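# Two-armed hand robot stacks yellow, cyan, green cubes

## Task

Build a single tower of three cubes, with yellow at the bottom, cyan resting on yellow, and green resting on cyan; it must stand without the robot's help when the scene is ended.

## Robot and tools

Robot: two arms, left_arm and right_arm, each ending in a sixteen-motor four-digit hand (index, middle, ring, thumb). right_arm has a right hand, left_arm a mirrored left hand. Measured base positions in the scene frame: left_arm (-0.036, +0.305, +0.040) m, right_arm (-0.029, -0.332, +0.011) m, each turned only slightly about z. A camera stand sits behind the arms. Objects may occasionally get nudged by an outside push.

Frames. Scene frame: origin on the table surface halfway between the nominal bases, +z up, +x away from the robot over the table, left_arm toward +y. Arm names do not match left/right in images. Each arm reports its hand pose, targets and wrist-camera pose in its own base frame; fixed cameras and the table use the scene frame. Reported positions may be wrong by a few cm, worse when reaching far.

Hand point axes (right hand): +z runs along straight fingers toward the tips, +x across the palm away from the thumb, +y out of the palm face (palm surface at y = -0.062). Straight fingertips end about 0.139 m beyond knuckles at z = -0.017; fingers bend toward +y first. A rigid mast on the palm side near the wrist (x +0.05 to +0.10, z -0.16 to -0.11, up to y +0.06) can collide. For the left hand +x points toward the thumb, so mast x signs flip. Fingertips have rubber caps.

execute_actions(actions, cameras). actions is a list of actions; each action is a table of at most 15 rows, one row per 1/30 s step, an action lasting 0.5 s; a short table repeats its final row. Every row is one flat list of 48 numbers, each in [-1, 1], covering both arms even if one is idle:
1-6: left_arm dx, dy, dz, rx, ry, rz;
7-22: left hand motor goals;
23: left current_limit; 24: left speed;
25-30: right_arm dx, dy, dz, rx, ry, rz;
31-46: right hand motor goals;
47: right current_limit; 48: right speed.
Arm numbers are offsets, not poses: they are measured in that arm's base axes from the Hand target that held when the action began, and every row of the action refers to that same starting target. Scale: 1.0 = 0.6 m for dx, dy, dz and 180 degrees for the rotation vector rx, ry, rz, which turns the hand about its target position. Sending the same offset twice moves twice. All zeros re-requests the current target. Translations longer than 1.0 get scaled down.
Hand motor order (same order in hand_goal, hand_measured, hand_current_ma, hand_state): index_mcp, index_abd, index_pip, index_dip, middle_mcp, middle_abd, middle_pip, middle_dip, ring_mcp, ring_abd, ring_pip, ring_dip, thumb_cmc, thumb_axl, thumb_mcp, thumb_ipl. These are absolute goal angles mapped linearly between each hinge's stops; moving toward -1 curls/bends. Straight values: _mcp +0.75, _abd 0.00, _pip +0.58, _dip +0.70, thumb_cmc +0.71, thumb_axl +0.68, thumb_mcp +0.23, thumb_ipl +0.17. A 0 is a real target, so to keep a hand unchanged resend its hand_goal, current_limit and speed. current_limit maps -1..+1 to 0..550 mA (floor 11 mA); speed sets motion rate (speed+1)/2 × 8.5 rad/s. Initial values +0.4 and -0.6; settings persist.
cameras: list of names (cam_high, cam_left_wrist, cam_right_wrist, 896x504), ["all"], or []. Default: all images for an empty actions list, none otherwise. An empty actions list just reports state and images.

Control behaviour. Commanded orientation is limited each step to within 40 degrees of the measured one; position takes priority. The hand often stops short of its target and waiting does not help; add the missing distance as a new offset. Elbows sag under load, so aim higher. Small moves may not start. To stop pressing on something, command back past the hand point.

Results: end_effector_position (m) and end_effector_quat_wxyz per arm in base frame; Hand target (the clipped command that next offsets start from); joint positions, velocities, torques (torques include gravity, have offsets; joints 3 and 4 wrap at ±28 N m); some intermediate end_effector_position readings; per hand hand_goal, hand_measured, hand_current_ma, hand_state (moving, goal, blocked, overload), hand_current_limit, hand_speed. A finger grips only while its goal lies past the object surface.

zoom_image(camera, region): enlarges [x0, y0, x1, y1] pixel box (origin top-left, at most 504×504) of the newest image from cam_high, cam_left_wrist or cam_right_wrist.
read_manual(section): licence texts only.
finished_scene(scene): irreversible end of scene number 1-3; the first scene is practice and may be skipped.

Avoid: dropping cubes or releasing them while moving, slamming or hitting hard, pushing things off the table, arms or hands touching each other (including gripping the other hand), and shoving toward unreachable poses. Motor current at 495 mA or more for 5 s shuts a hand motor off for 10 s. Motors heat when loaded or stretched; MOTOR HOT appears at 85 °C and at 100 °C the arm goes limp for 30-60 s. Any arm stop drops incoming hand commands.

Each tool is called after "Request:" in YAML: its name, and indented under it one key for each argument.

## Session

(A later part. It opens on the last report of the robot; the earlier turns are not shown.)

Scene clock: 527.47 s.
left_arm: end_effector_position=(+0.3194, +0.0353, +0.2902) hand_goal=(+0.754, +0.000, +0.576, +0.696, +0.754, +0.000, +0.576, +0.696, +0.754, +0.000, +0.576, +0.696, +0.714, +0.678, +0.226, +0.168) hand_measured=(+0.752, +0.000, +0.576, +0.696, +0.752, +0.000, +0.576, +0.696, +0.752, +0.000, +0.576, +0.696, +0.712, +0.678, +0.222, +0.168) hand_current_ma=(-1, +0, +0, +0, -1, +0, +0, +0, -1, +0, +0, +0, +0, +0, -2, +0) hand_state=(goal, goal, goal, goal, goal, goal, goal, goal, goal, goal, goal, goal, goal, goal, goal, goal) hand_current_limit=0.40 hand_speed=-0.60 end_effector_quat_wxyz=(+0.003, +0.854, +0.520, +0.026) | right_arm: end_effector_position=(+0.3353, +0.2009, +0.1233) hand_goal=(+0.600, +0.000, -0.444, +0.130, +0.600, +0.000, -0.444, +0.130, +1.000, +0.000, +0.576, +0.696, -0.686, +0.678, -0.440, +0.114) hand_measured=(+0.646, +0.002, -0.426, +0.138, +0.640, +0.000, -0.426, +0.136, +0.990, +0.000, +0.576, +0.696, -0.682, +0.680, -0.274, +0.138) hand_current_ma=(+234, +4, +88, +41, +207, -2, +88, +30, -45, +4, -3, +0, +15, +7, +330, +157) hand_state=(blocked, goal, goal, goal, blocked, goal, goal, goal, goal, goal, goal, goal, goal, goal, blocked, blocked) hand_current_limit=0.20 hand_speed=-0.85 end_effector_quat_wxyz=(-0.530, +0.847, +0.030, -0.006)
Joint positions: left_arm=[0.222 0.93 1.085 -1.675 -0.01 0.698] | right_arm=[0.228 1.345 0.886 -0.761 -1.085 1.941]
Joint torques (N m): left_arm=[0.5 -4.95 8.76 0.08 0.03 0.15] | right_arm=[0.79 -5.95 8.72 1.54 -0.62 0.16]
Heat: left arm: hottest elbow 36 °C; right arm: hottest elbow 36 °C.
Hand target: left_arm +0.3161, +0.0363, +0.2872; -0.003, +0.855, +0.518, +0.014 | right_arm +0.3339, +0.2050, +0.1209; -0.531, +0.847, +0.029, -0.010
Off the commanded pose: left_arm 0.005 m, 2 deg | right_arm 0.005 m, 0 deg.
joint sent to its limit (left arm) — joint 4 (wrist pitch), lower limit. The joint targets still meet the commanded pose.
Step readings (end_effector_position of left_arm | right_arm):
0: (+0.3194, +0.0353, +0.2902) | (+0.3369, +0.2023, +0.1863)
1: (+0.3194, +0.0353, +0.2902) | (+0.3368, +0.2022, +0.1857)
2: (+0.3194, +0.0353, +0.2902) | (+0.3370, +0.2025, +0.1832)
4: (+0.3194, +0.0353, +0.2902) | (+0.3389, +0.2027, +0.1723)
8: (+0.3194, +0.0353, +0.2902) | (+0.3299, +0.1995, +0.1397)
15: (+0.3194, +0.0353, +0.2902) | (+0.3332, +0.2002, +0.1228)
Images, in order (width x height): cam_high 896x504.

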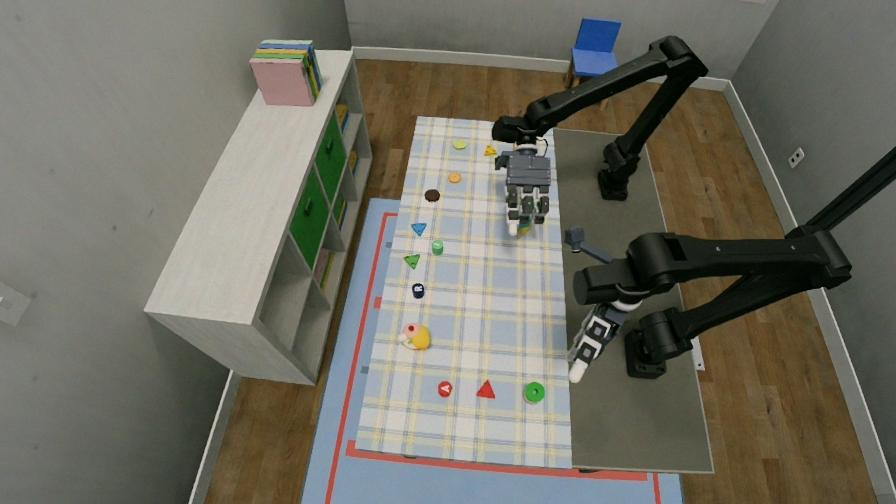

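Request:
execute_actions:
  actions:
    - [[0,0,0,0,0,0,0.754,0,0.576,0.696,0.754,0,0.576,0.696,0.754,0,0.576,0.696,0.714,0.678,0.226,0.168,0.4,-0.6,-0.005,0.0067,-0.026,0,0,0,0.60,0,-0.445,0.13,0.60,0,-0.445,0.13,1,0,0.576,0.696,-0.686,0.677,-0.44,0.114,0.2,-0.85]]
  cameras: ["cam_high"]

Request:
zoom_image:
  camera: "cam_high"
  region: [510, 195, 550, 240]

Scene clock: 538.27 s.
left_arm: end_effector_position=(+0.3194, +0.0353, +0.2902) hand_goal=(+0.754, +0.000, +0.576, +0.696, +0.754, +0.000, +0.576, +0.696, +0.754, +0.000, +0.576, +0.696, +0.714, +0.678, +0.226, +0.168) hand_measured=(+0.752, +0.000, +0.576, +0.696, +0.752, +0.000, +0.576, +0.696, +0.752, +0.000, +0.576, +0.696, +0.712, +0.678, +0.222, +0.168) hand_current_ma=(-1, +0, +0, +0, -1, +0, +0, +0, -1, +0, +0, +0, +0, +0, -2, +0) hand_state=(goal, goal, goal, goal, goal, goal, goal, goal, goal, goal, goal, goal, goal, goal, goal, goal) hand_current_limit=0.40 hand_speed=-0.60 end_effector_quat_wxyz=(+0.003, +0.854, +0.520, +0.026) | right_arm: end_effector_position=(+0.3341, +0.2050, +0.1119) hand_goal=(+0.600, +0.000, -0.444, +0.130, +0.600, +0.000, -0.444, +0.130, +1.000, +0.000, +0.576, +0.696, -0.686, +0.678, -0.440, +0.114) hand_measured=(+0.646, +0.002, -0.426, +0.138, +0.640, +0.000, -0.426, +0.136, +0.990, +0.000, +0.576, +0.696, -0.682, +0.680, -0.274, +0.138) hand_current_ma=(+234, +4, +88, +41, +207, -2, +88, +30, -45, +4, -3, +0, +15, +7, +330, +157) hand_state=(blocked, goal, goal, goal, blocked, goal, goal, goal, goal, goal, goal, goal, goal, goal, blocked, blocked) hand_current_limit=0.20 hand_speed=-0.85 end_effector_quat_wxyz=(-0.531, +0.847, +0.033, -0.002)
Joint positions: left_arm=[0.222 0.93 1.085 -1.675 -0.01 0.698] | right_arm=[0.24 1.35 0.855 -0.69 -1.08 1.967]
Joint torques (N m): left_arm=[0.85 -5.07 8.85 0.2 0.05 0.15] | right_arm=[0.97 -5.13 8.27 1.54 -0.58 0.14]
Heat: left arm: hottest elbow 36 °C; right arm: hottest elbow 36 °C.
Hand target: left_arm +0.3161, +0.0363, +0.2872; -0.003, +0.855, +0.518, +0.014 | right_arm +0.3309, +0.2090, +0.1052; -0.531, +0.847, +0.029, -0.010
Off the commanded pose: left_arm 0.005 m, 2 deg | right_arm 0.008 m, 1 deg.
joint sent to its limit (left arm) — joint 4 (wrist pitch), lower limit. The joint targets still meet the commanded pose.
Step readings (end_effector_position of left_arm | right_arm):
0: (+0.3194, +0.0353, +0.2902) | (+0.3353, +0.2009, +0.1233)
1: (+0.3194, +0.0353, +0.2902) | (+0.3351, +0.2009, +0.1234)
2: (+0.3194, +0.0353, +0.2902) | (+0.3353, +0.2013, +0.1229)
4: (+0.3194, +0.0353, +0.2902) | (+0.3365, +0.2029, +0.1208)
8: (+0.3194, +0.0353, +0.2902) | (+0.3347, +0.2038, +0.1152)
15: (+0.3194, +0.0353, +0.2902) | (+0.3339, +0.2048, +0.1118)
Images, in order (width x height): cam_high 896x504.

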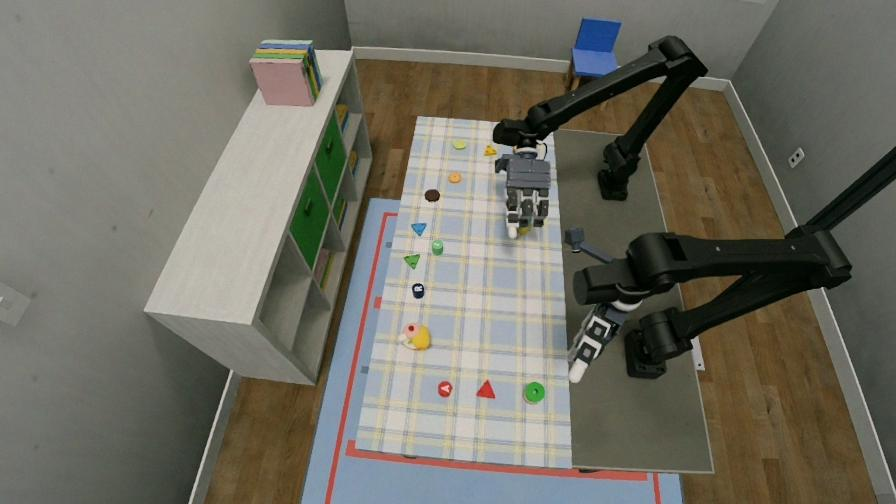

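Scaled by 11.200 from the camera's 896x504 image, which has a finer 1280x720 frame.

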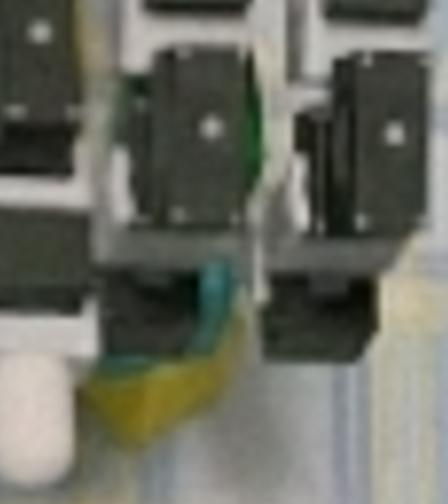

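Request:
execute_actions:
  actions:
    - [[0,0,0,0,0,0,0.754,0,0.576,0.696,0.754,0,0.576,0.696,0.754,0,0.576,0.696,0.714,0.678,0.226,0.168,0.4,-0.6,0.0025,-0.001,-0.02,0,0,0,0.60,0,-0.445,0.13,0.60,0,-0.445,0.13,1,0,0.576,0.696,-0.686,0.677,-0.44,0.114,0.2,-0.85]]
    - [[0,0,0,0,0,0,0.754,0,0.576,0.696,0.754,0,0.576,0.696,0.754,0,0.576,0.696,0.714,0.678,0.226,0.168,0.4,-0.6,0,0,-0.012,0,0,0,0.60,0,-0.445,0.13,0.60,0,-0.445,0.13,1,0,0.576,0.696,-0.686,0.677,-0.44,0.114,0.2,-0.85]]
  cameras: ["cam_high"]

Request:
zoom_image:
  camera: "cam_high"
  region: [510, 195, 550, 240]

Scene clock: 549.70 s.
left_arm: end_effector_position=(+0.3194, +0.0353, +0.2902) hand_goal=(+0.754, +0.000, +0.576, +0.696, +0.754, +0.000, +0.576, +0.696, +0.754, +0.000, +0.576, +0.696, +0.714, +0.678, +0.226, +0.168) hand_measured=(+0.752, +0.000, +0.576, +0.696, +0.752, +0.000, +0.576, +0.696, +0.752, +0.000, +0.576, +0.696, +0.712, +0.678, +0.222, +0.168) hand_current_ma=(-1, +0, +0, +0, -1, +0, +0, +0, -1, +0, +0, +0, +0, +0, -2, +0) hand_state=(goal, goal, goal, goal, goal, goal, goal, goal, goal, goal, goal, goal, goal, goal, goal, goal) hand_current_limit=0.40 hand_speed=-0.60 end_effector_quat_wxyz=(+0.003, +0.854, +0.520, +0.026) | right_arm: end_effector_position=(+0.3362, +0.2058, +0.0962) hand_goal=(+0.600, +0.000, -0.444, +0.130, +0.600, +0.000, -0.444, +0.130, +1.000, +0.000, +0.576, +0.696, -0.686, +0.678, -0.440, +0.114) hand_measured=(+0.646, +0.002, -0.426, +0.138, +0.640, +0.000, -0.424, +0.138, +0.990, +0.000, +0.576, +0.696, -0.684, +0.678, -0.274, +0.138) hand_current_ma=(+233, +4, +88, +41, +207, -2, +93, +34, -45, +4, -3, +0, +10, +5, +330, +157) hand_state=(blocked, goal, goal, goal, blocked, goal, goal, goal, goal, goal, goal, goal, goal, goal, blocked, blocked) hand_current_limit=0.20 hand_speed=-0.85 end_effector_quat_wxyz=(-0.531, +0.847, +0.030, -0.002)
Joint positions: left_arm=[0.222 0.93 1.085 -1.675 -0.01 0.698] | right_arm=[0.24 1.379 0.834 -0.635 -1.08 1.976]
Joint torques (N m): left_arm=[1.03 -4.48 8.76 0.18 0.07 0.16] | right_arm=[0.5 -5.19 7.69 1.58 -0.63 0.09]
Heat: left arm: hottest elbow 36 °C; right arm: hottest elbow 36 °C.
Hand target: left_arm +0.3161, +0.0363, +0.2872; -0.003, +0.855, +0.518, +0.014 | right_arm +0.3325, +0.2085, +0.0862; -0.531, +0.847, +0.029, -0.009
Off the commanded pose: left_arm 0.005 m, 2 deg | right_arm 0.011 m, 1 deg.
joint sent to its limit (left arm) — joint 4 (wrist pitch), lower limit. The joint targets still meet the commanded pose.
Step readings (end_effector_position of left_arm | right_arm):
0: (+0.3194, +0.0353, +0.2902) | (+0.3341, +0.2050, +0.1119)
1: (+0.3194, +0.0353, +0.2902) | (+0.3341, +0.2050, +0.1119)
2: (+0.3194, +0.0353, +0.2902) | (+0.3345, +0.2051, +0.1116)
4: (+0.3194, +0.0353, +0.2902) | (+0.3357, +0.2054, +0.1098)
8: (+0.3194, +0.0353, +0.2902) | (+0.3350, +0.2052, +0.1031)
15: (+0.3194, +0.0353, +0.2902) | (+0.3344, +0.2051, +0.0991)
16: (+0.3194, +0.0353, +0.2902) | (+0.3344, +0.2051, +0.0991)
17: (+0.3194, +0.0353, +0.2902) | (+0.3351, +0.2053, +0.0992)
19: (+0.3194, +0.0353, +0.2902) | (+0.3356, +0.2054, +0.0983)
23: (+0.3194, +0.0353, +0.2902) | (+0.3356, +0.2055, +0.0959)
30: (+0.3194, +0.0353, +0.2902) | (+0.3362, +0.2058, +0.0962)
Images, in order (width x height): cam_high 896x504.

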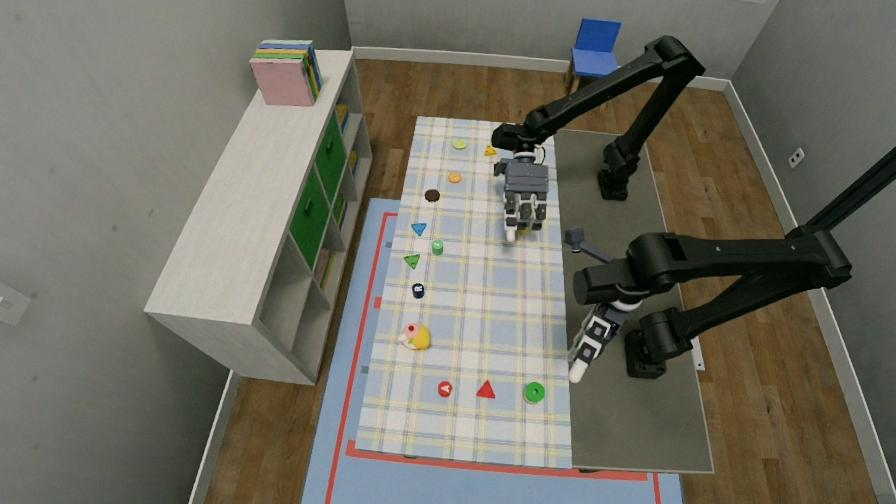

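Scaled by 11.200 from the camera's 896x504 image, which has a finer 1280x720 frame.

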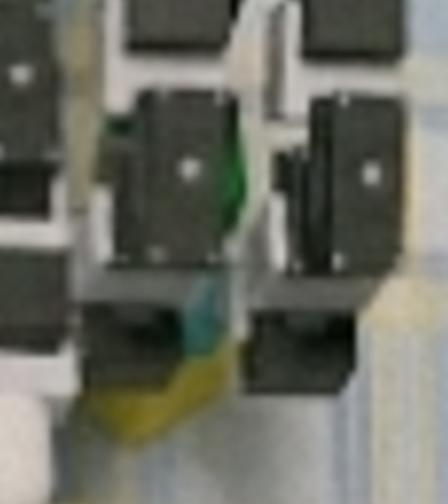

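Request:
zoom_image:
  camera: "cam_high"
  region: [516, 200, 538, 236]

Request:
execute_actions:
  actions: []
  cameras: ["cam_right_wrist"]

Request:
zoom_image:
  camera: "cam_right_wrist"
  region: [440, 0, 860, 220]

Scaled by 14.000 from the camera's 896x504 image, which has a finer 1280x720 frame.

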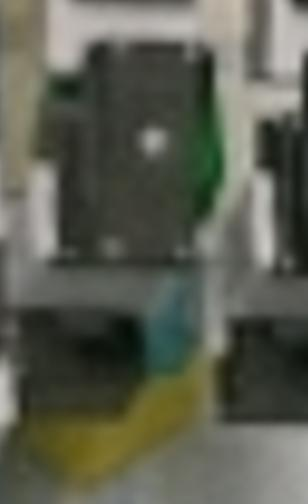

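Scene clock: 555.10 s.
left_arm: end_effector_position=(+0.3194, +0.0353, +0.2902) hand_goal=(+0.754, +0.000, +0.576, +0.696, +0.754, +0.000, +0.576, +0.696, +0.754, +0.000, +0.576, +0.696, +0.714, +0.678, +0.226, +0.168) hand_measured=(+0.752, +0.000, +0.576, +0.696, +0.752, +0.000, +0.576, +0.696, +0.752, +0.000, +0.576, +0.696, +0.712, +0.678, +0.222, +0.168) hand_current_ma=(-1, +0, +0, +0, -1, +0, +0, +0, -1, +0, +0, +0, +0, +0, -2, +0) hand_state=(goal, goal, goal, goal, goal, goal, goal, goal, goal, goal, goal, goal, goal, goal, goal, goal) hand_current_limit=0.40 hand_speed=-0.60 end_effector_quat_wxyz=(+0.003, +0.854, +0.520, +0.026) | right_arm: end_effector_position=(+0.3362, +0.2058, +0.0962) hand_goal=(+0.600, +0.000, -0.444, +0.130, +0.600, +0.000, -0.444, +0.130, +1.000, +0.000, +0.576, +0.696, -0.686, +0.678, -0.440, +0.114) hand_measured=(+0.646, +0.002, -0.426, +0.138, +0.640, +0.000, -0.424, +0.138, +0.990, +0.000, +0.576, +0.696, -0.684, +0.678, -0.274, +0.138) hand_current_ma=(+233, +4, +88, +41, +207, -2, +93, +34, -45, +4, -3, +0, +10, +5, +330, +157) hand_state=(blocked, goal, goal, goal, blocked, goal, goal, goal, goal, goal, goal, goal, goal, goal, blocked, blocked) hand_current_limit=0.20 hand_speed=-0.85 end_effector_quat_wxyz=(-0.531, +0.847, +0.030, -0.002)
Joint positions: left_arm=[0.222 0.93 1.085 -1.675 -0.01 0.698] | right_arm=[0.24 1.379 0.834 -0.635 -1.08 1.976]
Joint velocities: within noise
Joint torques (N m): left_arm=[0.85 -5.07 8.81 0.28 0.07 0.14] | right_arm=[0.62 -5.19 7.69 1.58 -0.61 0.09]
Heat: left arm: hottest elbow 36 °C; right arm: hottest elbow 36 °C.
Hand target: left_arm +0.3161, +0.0363, +0.2872; -0.003, +0.855, +0.518, +0.014 | right_arm +0.3325, +0.2085, +0.0862; -0.531, +0.847, +0.029, -0.009
Off the commanded pose: left_arm 0.005 m, 2 deg | right_arm 0.011 m, 1 deg.
Images, in order (width x height): cam_right_wrist 896x504.

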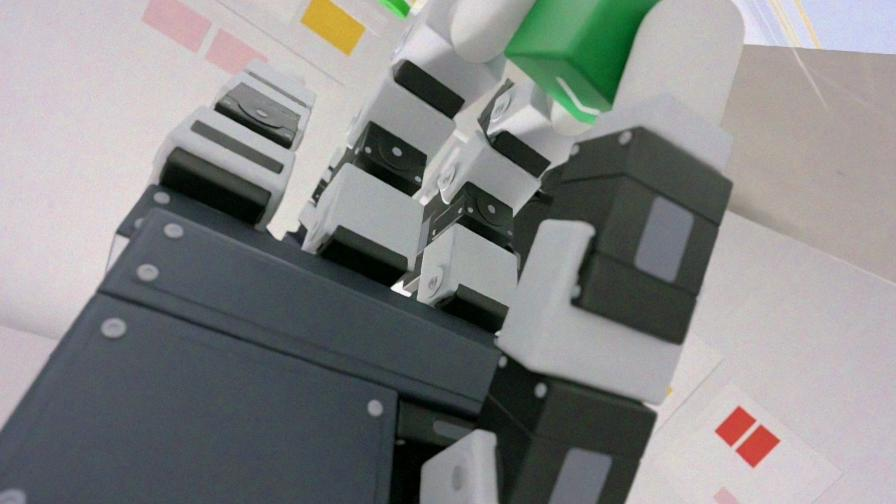

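Scaled by 1.200 from the camera's 896x504 image, which has a finer 1280x720 frame.

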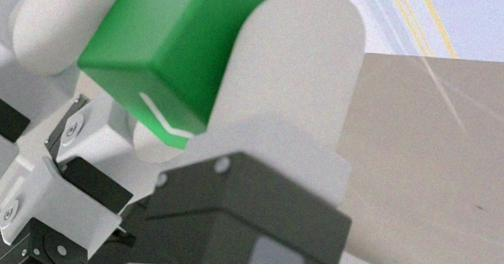

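Request:
execute_actions:
  actions:
    - [[0,0,0,0,0,0,0.754,0,0.576,0.696,0.754,0,0.576,0.696,0.754,0,0.576,0.696,0.714,0.678,0.226,0.168,0.4,-0.6,0.002,-0.001,0.0125,0,0,0,0.65,0,-0.445,0.13,0.65,0,-0.445,0.13,1,0,0.576,0.696,-0.686,0.677,-0.29,0.114,0.2,-0.92]]
    - [[0,0,0,0,0,0,0.754,0,0.576,0.696,0.754,0,0.576,0.696,0.754,0,0.576,0.696,0.714,0.678,0.226,0.168,0.4,-0.6,0,0,0,0,0,0,0.71,0,-0.445,0.13,0.71,0,-0.445,0.13,1,0,0.576,0.696,-0.686,0.677,-0.22,0.114,0.2,-0.92]]
    - [[0,0,0,0,0,0,0.754,0,0.576,0.696,0.754,0,0.576,0.696,0.754,0,0.576,0.696,0.714,0.678,0.226,0.168,0.4,-0.6,0,0,0,0,0,0,0.82,0,-0.445,0.13,0.82,0,-0.445,0.13,1,0,0.576,0.696,-0.686,0.677,-0.05,0.0,0.2,-0.85]]
  cameras: ["cam_high","cam_right_wrist"]

Request:
zoom_image:
  camera: "cam_high"
  region: [510, 195, 550, 240]

Scene clock: 563.97 s.
left_arm: end_effector_position=(+0.3194, +0.0353, +0.2902) hand_goal=(+0.754, +0.000, +0.576, +0.696, +0.754, +0.000, +0.576, +0.696, +0.754, +0.000, +0.576, +0.696, +0.714, +0.678, +0.226, +0.168) hand_measured=(+0.752, +0.000, +0.576, +0.696, +0.752, +0.000, +0.576, +0.696, +0.752, +0.000, +0.576, +0.696, +0.712, +0.678, +0.222, +0.168) hand_current_ma=(-1, +0, +0, +0, -1, +0, +0, +0, -1, +0, +0, +0, +0, +0, -2, +0) hand_state=(goal, goal, goal, goal, goal, goal, goal, goal, goal, goal, goal, goal, goal, goal, goal, goal) hand_current_limit=0.40 hand_speed=-0.60 end_effector_quat_wxyz=(+0.003, +0.854, +0.520, +0.026) | right_arm: end_effector_position=(+0.3363, +0.2057, +0.0960) hand_goal=(+0.820, +0.000, -0.444, +0.130, +0.820, +0.000, -0.444, +0.130, +1.000, +0.000, +0.576, +0.696, -0.686, +0.678, -0.050, +0.000) hand_measured=(+0.804, +0.002, -0.442, +0.134, +0.804, +0.000, -0.442, +0.132, +0.990, +0.000, +0.576, +0.696, -0.684, +0.678, -0.052, +0.002) hand_current_ma=(-82, +4, +11, +17, -80, -2, +12, +14, -45, +4, -3, +0, +7, +5, -11, +16) hand_state=(goal, goal, goal, goal, goal, goal, goal, goal, goal, goal, goal, goal, goal, goal, goal, goal) hand_current_limit=0.20 hand_speed=-0.85 end_effector_quat_wxyz=(-0.531, +0.847, +0.032, -0.001)
Joint positions: left_arm=[0.222 0.93 1.085 -1.675 -0.01 0.698] | right_arm=[0.24 1.379 0.834 -0.636 -1.08 1.971]
Joint torques (N m): left_arm=[0.26 -5.01 8.79 0.29 0.03 0.11] | right_arm=[0.38 -5.6 8.96 0.72 -0.65 0.05]
Heat: left arm: hottest elbow 36 °C; right arm: hottest elbow 36 °C.
Hand target: left_arm +0.3161, +0.0363, +0.2872; -0.003, +0.855, +0.518, +0.014 | right_arm +0.3337, +0.2079, +0.0937; -0.531, +0.847, +0.029, -0.009
Off the commanded pose: left_arm 0.005 m, 2 deg | right_arm 0.004 m, 1 deg.
joint sent to its limit (left arm) — joint 4 (wrist pitch), lower limit. The joint targets still meet the commanded pose.
Step readings (end_effector_position of left_arm | right_arm):
0: (+0.3194, +0.0353, +0.2902) | (+0.3362, +0.2058, +0.0962)
1: (+0.3194, +0.0353, +0.2902) | (+0.3362, +0.2058, +0.0962)
2: (+0.3194, +0.0353, +0.2902) | (+0.3362, +0.2058, +0.0962)
4: (+0.3194, +0.0353, +0.2902) | (+0.3362, +0.2058, +0.0962)
8: (+0.3194, +0.0353, +0.2902) | (+0.3362, +0.2058, +0.0962)
15: (+0.3194, +0.0353, +0.2902) | (+0.3362, +0.2058, +0.0962)
16: (+0.3194, +0.0353, +0.2902) | (+0.3362, +0.2058, +0.0962)
17: (+0.3194, +0.0353, +0.2902) | (+0.3362, +0.2058, +0.0962)
19: (+0.3194, +0.0353, +0.2902) | (+0.3362, +0.2057, +0.0961)
23: (+0.3194, +0.0353, +0.2902) | (+0.3363, +0.2057, +0.0960)
30: (+0.3194, +0.0353, +0.2902) | (+0.3363, +0.2057, +0.0960)
31: (+0.3194, +0.0353, +0.2902) | (+0.3363, +0.2057, +0.0960)
32: (+0.3194, +0.0353, +0.2902) | (+0.3363, +0.2057, +0.0960)
34: (+0.3194, +0.0353, +0.2902) | (+0.3363, +0.2057, +0.0960)
38: (+0.3194, +0.0353, +0.2902) | (+0.3363, +0.2057, +0.0960)
45: (+0.3194, +0.0353, +0.2902) | (+0.3363, +0.2057, +0.0960)
Images, in order (width x height): cam_high 896x504, cam_right_wrist 896x504.

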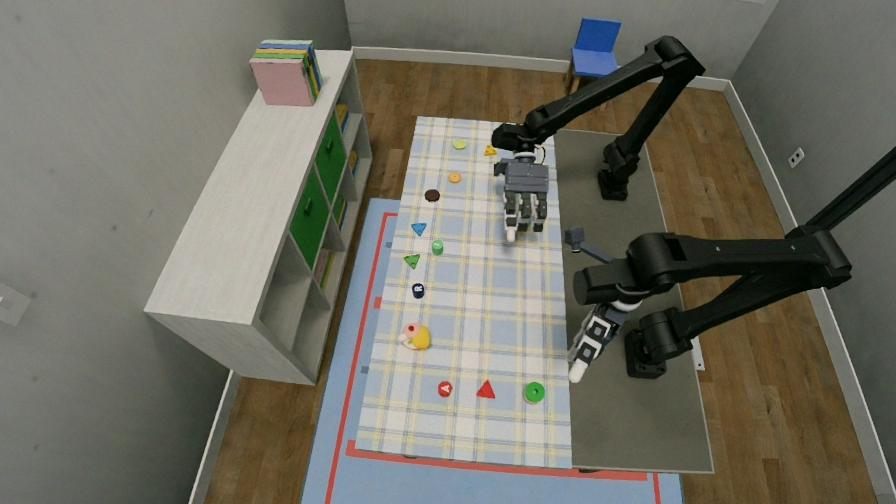

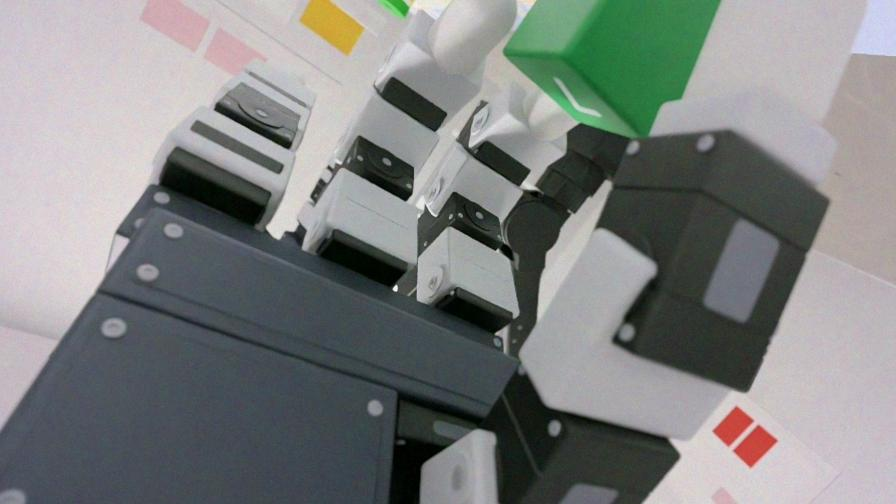

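Scaled by 11.200 from the camera's 896x504 image, which has a finer 1280x720 frame.

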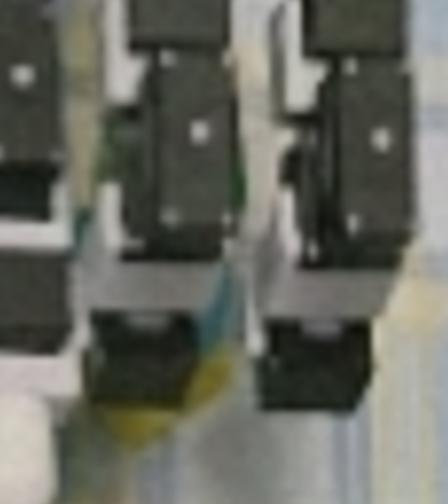

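Request:
execute_actions:
  actions:
    - [[0,0,0,0,0,0,0.754,0,0.576,0.696,0.754,0,0.576,0.696,0.754,0,0.576,0.696,0.714,0.678,0.226,0.168,0.4,-0.6,0,0,0,0,0,0,0.96,0,-0.445,0.13,0.96,0,-0.445,0.13,1,0,0.576,0.696,-0.686,0.677,0.169,-0.427,0.2,-0.75]]
    - [[0,0,0,0,0,0,0.754,0,0.576,0.696,0.754,0,0.576,0.696,0.754,0,0.576,0.696,0.714,0.678,0.226,0.168,0.4,-0.6,0.01,0,0.1,0,0,0,0.96,0,-0.445,0.13,0.96,0,-0.445,0.13,1,0,0.576,0.696,-0.686,0.677,0.169,-0.427,0.2,-0.75]]
    - [[0,0,0,0,0,0,0.754,0,0.576,0.696,0.754,0,0.576,0.696,0.754,0,0.576,0.696,0.714,0.678,0.226,0.168,0.4,-0.6,0,0,0.12,0,0,0,0.96,0,-0.445,0.13,0.96,0,-0.445,0.13,1,0,0.576,0.696,-0.686,0.677,0.169,-0.427,0.2,-0.75]]
    - [[0,0,0,0,0,0,0.754,0,0.576,0.696,0.754,0,0.576,0.696,0.754,0,0.576,0.696,0.714,0.678,0.226,0.168,0.4,-0.6,0,-0.2,0.06,0,0,0,0.96,0,-0.445,0.13,0.96,0,-0.445,0.13,1,0,0.576,0.696,-0.686,0.677,0.169,-0.427,0.2,-0.75]]
  cameras: ["cam_high"]

Request:
zoom_image:
  camera: "cam_high"
  region: [500, 190, 550, 240]

Scene clock: 572.30 s.
left_arm: end_effector_position=(+0.3194, +0.0353, +0.2902) hand_goal=(+0.754, +0.000, +0.576, +0.696, +0.754, +0.000, +0.576, +0.696, +0.754, +0.000, +0.576, +0.696, +0.714, +0.678, +0.226, +0.168) hand_measured=(+0.752, +0.000, +0.576, +0.696, +0.752, +0.000, +0.576, +0.696, +0.752, +0.000, +0.576, +0.696, +0.712, +0.678, +0.222, +0.168) hand_current_ma=(-1, +0, +0, +0, -1, +0, +0, +0, -1, +0, +0, +0, +0, +0, -2, +0) hand_state=(goal, goal, goal, goal, goal, goal, goal, goal, goal, goal, goal, goal, goal, goal, goal, goal) hand_current_limit=0.40 hand_speed=-0.60 end_effector_quat_wxyz=(+0.003, +0.854, +0.520, +0.026) | right_arm: end_effector_position=(+0.3249, +0.0917, +0.2434) hand_goal=(+0.960, +0.000, -0.444, +0.130, +0.960, +0.000, -0.444, +0.130, +1.000, +0.000, +0.576, +0.696, -0.686, +0.678, +0.170, -0.426) hand_measured=(+0.946, +0.002, -0.442, +0.134, +0.946, +0.000, -0.442, +0.132, +0.990, +0.000, +0.576, +0.696, -0.686, +0.678, +0.168, -0.424) hand_current_ma=(-70, +4, +7, +16, -67, -2, +7, +12, -45, +4, -3, +0, +4, +5, -11, +16) hand_state=(goal, goal, goal, goal, goal, goal, goal, goal, goal, goal, goal, goal, goal, goal, goal, goal) hand_current_limit=0.20 hand_speed=-0.75 end_effector_quat_wxyz=(-0.524, +0.851, +0.003, -0.011)
Joint positions: left_arm=[0.222 0.93 1.085 -1.675 -0.01 0.698] | right_arm=[-0.069 1.302 1.187 -1.638 -1.096 1.384]
Joint torques (N m): left_arm=[0.67 -5.07 8.7 0.25 0.05 0.13] | right_arm=[-0.67 -5.19 14.3 -0.1 -0.83 -0.12]
Heat: left arm: hottest elbow 36 °C; right arm: hottest elbow 36 °C.
Hand target: left_arm +0.3161, +0.0363, +0.2872; -0.003, +0.855, +0.518, +0.014 | right_arm +0.3397, +0.0878, +0.2616; -0.531, +0.847, +0.029, -0.010
Off the commanded pose: left_arm 0.005 m, 2 deg | right_arm 0.024 m, 3 deg.
joint sent to its limit (left arm) — joint 4 (wrist pitch), lower limit. The joint targets still meet the commanded pose.
Step readings (end_effector_position of left_arm | right_arm):
0: (+0.3194, +0.0353, +0.2902) | (+0.3363, +0.2057, +0.0960)
1: (+0.3194, +0.0353, +0.2902) | (+0.3363, +0.2057, +0.0960)
2: (+0.3194, +0.0353, +0.2902) | (+0.3364, +0.2057, +0.0960)
4: (+0.3194, +0.0353, +0.2902) | (+0.3366, +0.2057, +0.0960)
8: (+0.3194, +0.0353, +0.2902) | (+0.3364, +0.2057, +0.0960)
15: (+0.3194, +0.0353, +0.2902) | (+0.3364, +0.2057, +0.0960)
16: (+0.3194, +0.0353, +0.2902) | (+0.3362, +0.2056, +0.0959)
17: (+0.3194, +0.0353, +0.2902) | (+0.3337, +0.2049, +0.0957)
19: (+0.3194, +0.0353, +0.2902) | (+0.3247, +0.2028, +0.0978)
23: (+0.3194, +0.0353, +0.2902) | (+0.3146, +0.2007, +0.1111)
30: (+0.3194, +0.0353, +0.2902) | (+0.3239, +0.2027, +0.1330)
31: (+0.3194, +0.0353, +0.2902) | (+0.3238, +0.2026, +0.1338)
32: (+0.3194, +0.0353, +0.2902) | (+0.3223, +0.2023, +0.1357)
34: (+0.3194, +0.0353, +0.2902) | (+0.3177, +0.2012, +0.1441)
38: (+0.3194, +0.0353, +0.2902) | (+0.3197, +0.2019, +0.1771)
45: (+0.3194, +0.0353, +0.2902) | (+0.3274, +0.2037, +0.2096)
46: (+0.3194, +0.0353, +0.2902) | (+0.3261, +0.2031, +0.2093)
47: (+0.3194, +0.0353, +0.2902) | (+0.3246, +0.1970, +0.2090)
49: (+0.3194, +0.0353, +0.2902) | (+0.3162, +0.1795, +0.2108)
53: (+0.3194, +0.0353, +0.2902) | (+0.3141, +0.1248, +0.2208)
60: (+0.3194, +0.0353, +0.2902) | (+0.3175, +0.0935, +0.2502)
Images, in order (width x height): cam_high 896x504.

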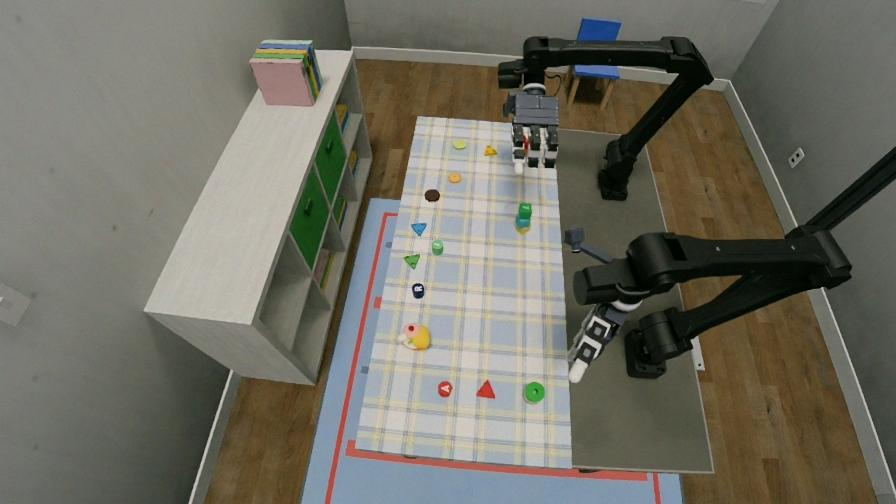

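Scaled by 10.080 from the camera's 896x504 image, which has a finer 1280x720 frame.

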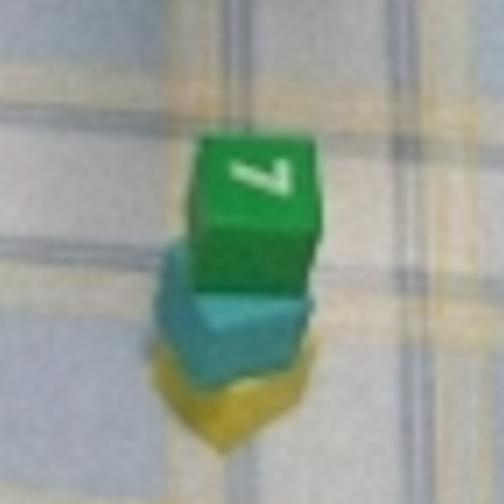

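Request:
finished_scene:
  scene: 2

The scene is finished: the task was done.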